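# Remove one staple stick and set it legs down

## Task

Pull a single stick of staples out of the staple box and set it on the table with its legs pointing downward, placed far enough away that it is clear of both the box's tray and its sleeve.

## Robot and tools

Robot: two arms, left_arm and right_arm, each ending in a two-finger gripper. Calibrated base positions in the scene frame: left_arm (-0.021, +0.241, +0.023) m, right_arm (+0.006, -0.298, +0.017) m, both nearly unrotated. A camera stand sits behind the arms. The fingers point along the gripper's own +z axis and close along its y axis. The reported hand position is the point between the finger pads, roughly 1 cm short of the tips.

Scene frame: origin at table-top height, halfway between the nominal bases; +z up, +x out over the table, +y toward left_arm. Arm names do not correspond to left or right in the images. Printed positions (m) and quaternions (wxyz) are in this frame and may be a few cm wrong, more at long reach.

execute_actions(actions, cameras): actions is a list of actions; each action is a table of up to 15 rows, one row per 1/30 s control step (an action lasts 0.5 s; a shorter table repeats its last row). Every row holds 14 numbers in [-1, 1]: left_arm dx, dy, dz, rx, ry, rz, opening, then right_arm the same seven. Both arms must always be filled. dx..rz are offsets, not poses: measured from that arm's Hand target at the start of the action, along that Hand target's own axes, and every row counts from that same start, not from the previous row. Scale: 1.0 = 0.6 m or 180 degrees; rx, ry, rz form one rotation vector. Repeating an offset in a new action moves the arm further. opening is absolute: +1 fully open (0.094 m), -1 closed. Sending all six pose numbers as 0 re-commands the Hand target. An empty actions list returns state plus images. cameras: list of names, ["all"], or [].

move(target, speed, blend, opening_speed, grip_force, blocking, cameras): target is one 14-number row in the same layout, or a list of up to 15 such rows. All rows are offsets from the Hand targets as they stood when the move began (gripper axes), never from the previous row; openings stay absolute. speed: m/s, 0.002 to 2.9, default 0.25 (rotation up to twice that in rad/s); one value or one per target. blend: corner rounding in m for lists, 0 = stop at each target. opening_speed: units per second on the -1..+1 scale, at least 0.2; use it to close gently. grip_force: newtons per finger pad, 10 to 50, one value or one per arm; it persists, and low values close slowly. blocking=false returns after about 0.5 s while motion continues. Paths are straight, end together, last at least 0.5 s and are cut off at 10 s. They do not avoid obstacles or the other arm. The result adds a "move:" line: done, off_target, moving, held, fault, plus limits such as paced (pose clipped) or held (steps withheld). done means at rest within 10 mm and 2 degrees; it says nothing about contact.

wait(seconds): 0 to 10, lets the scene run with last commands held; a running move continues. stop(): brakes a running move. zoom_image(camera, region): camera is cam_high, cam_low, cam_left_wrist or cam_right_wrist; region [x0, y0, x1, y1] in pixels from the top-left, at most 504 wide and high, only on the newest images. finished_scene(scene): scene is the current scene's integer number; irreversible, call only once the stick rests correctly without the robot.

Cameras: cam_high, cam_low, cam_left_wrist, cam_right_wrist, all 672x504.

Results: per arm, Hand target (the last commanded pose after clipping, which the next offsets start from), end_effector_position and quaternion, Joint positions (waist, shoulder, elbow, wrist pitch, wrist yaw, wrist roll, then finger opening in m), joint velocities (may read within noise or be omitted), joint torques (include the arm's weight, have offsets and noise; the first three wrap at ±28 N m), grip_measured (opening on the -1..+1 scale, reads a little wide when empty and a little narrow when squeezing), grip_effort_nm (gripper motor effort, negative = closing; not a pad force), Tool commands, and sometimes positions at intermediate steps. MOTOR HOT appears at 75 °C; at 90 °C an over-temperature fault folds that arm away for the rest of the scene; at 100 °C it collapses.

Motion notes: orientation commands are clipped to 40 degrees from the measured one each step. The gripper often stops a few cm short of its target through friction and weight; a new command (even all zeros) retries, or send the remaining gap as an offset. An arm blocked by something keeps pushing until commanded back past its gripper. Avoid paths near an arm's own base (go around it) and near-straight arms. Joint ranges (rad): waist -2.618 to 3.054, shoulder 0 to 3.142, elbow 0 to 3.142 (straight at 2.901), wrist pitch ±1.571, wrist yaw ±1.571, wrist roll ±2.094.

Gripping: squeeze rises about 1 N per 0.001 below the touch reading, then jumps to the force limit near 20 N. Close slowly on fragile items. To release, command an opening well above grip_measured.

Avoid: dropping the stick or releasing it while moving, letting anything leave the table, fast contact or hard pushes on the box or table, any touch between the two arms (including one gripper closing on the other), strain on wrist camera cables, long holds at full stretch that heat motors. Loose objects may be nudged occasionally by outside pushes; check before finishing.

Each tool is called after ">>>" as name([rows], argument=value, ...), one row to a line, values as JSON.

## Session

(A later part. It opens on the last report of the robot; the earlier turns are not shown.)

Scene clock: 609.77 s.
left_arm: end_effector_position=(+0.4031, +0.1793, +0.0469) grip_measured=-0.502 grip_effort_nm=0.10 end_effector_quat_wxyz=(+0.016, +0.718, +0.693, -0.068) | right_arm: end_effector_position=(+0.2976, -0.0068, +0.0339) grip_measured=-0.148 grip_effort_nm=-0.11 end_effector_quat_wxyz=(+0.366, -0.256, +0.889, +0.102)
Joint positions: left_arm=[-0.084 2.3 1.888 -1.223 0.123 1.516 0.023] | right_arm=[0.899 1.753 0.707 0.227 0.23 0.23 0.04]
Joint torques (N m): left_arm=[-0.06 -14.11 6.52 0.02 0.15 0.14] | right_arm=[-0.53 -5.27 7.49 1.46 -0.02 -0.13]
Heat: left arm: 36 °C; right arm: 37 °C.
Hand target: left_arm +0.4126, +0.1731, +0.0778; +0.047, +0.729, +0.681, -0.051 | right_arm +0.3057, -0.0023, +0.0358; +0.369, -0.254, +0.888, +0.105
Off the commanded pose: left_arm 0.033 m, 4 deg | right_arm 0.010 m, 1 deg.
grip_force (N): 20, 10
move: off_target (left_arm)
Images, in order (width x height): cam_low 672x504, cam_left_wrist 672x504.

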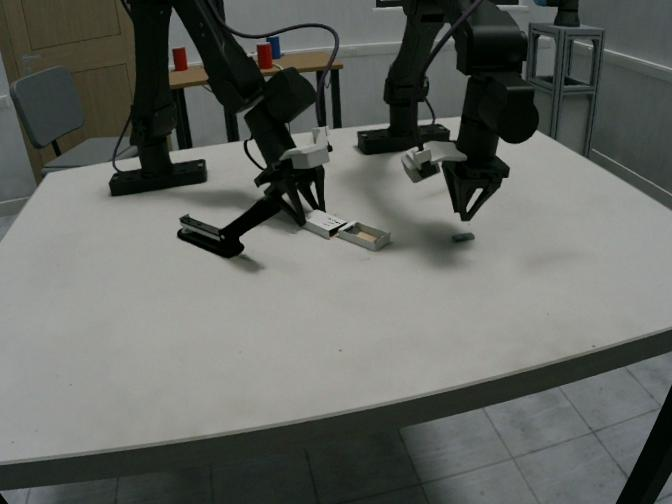

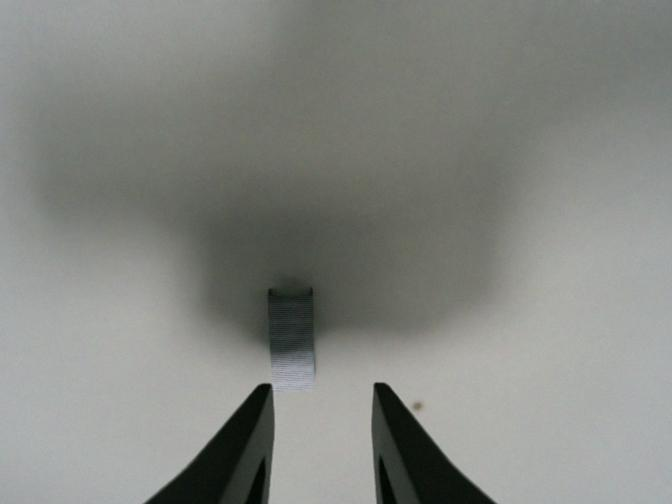

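>>> move([
  [0,0,-0.05,0,0,0,-0.5,0,0,0,0,0,0,0.1],
  [0,0,-0.05,0,0,0,-0.5,0,0,-0.1,0,0,0,0.1],
], speed=0.1, opening_speed=0.5)

>>> finished_scene(scene=1)

Scene clock: 615.60 s.
left_arm: end_effector_position=(+0.4056, +0.1791, +0.0775) grip_measured=-0.502 grip_effort_nm=0.10 end_effector_quat_wxyz=(+0.017, +0.721, +0.689, -0.067) | right_arm: end_effector_position=(+0.2741, -0.0157, +0.0756) grip_measured=+0.098 grip_effort_nm=0.13 end_effector_quat_wxyz=(+0.371, -0.262, +0.883, +0.116)
Joint positions: left_arm=[-0.084 2.294 2 -1.339 0.123 1.525 0.023] | right_arm=[0.932 1.539 0.673 0.067 0.23 0.244 0.052]
Joint torques (N m): left_arm=[0.87 -13.96 6.48 0 0.14 0.14] | right_arm=[0.47 -8.61 4.86 1.07 0.37 0.09]
Heat: left arm: 38 °C; right arm: 37 °C.
Hand target: left_arm +0.4129, +0.1773, +0.1075; +0.047, +0.729, +0.681, -0.051 | right_arm +0.2696, -0.0246, +0.0782; +0.369, -0.254, +0.888, +0.105
Off the commanded pose: left_arm 0.031 m, 4 deg | right_arm 0.010 m, 2 deg.
grip_force (N): 20, 10
move: off_target (left_arm)

The scene is finished: the task was done.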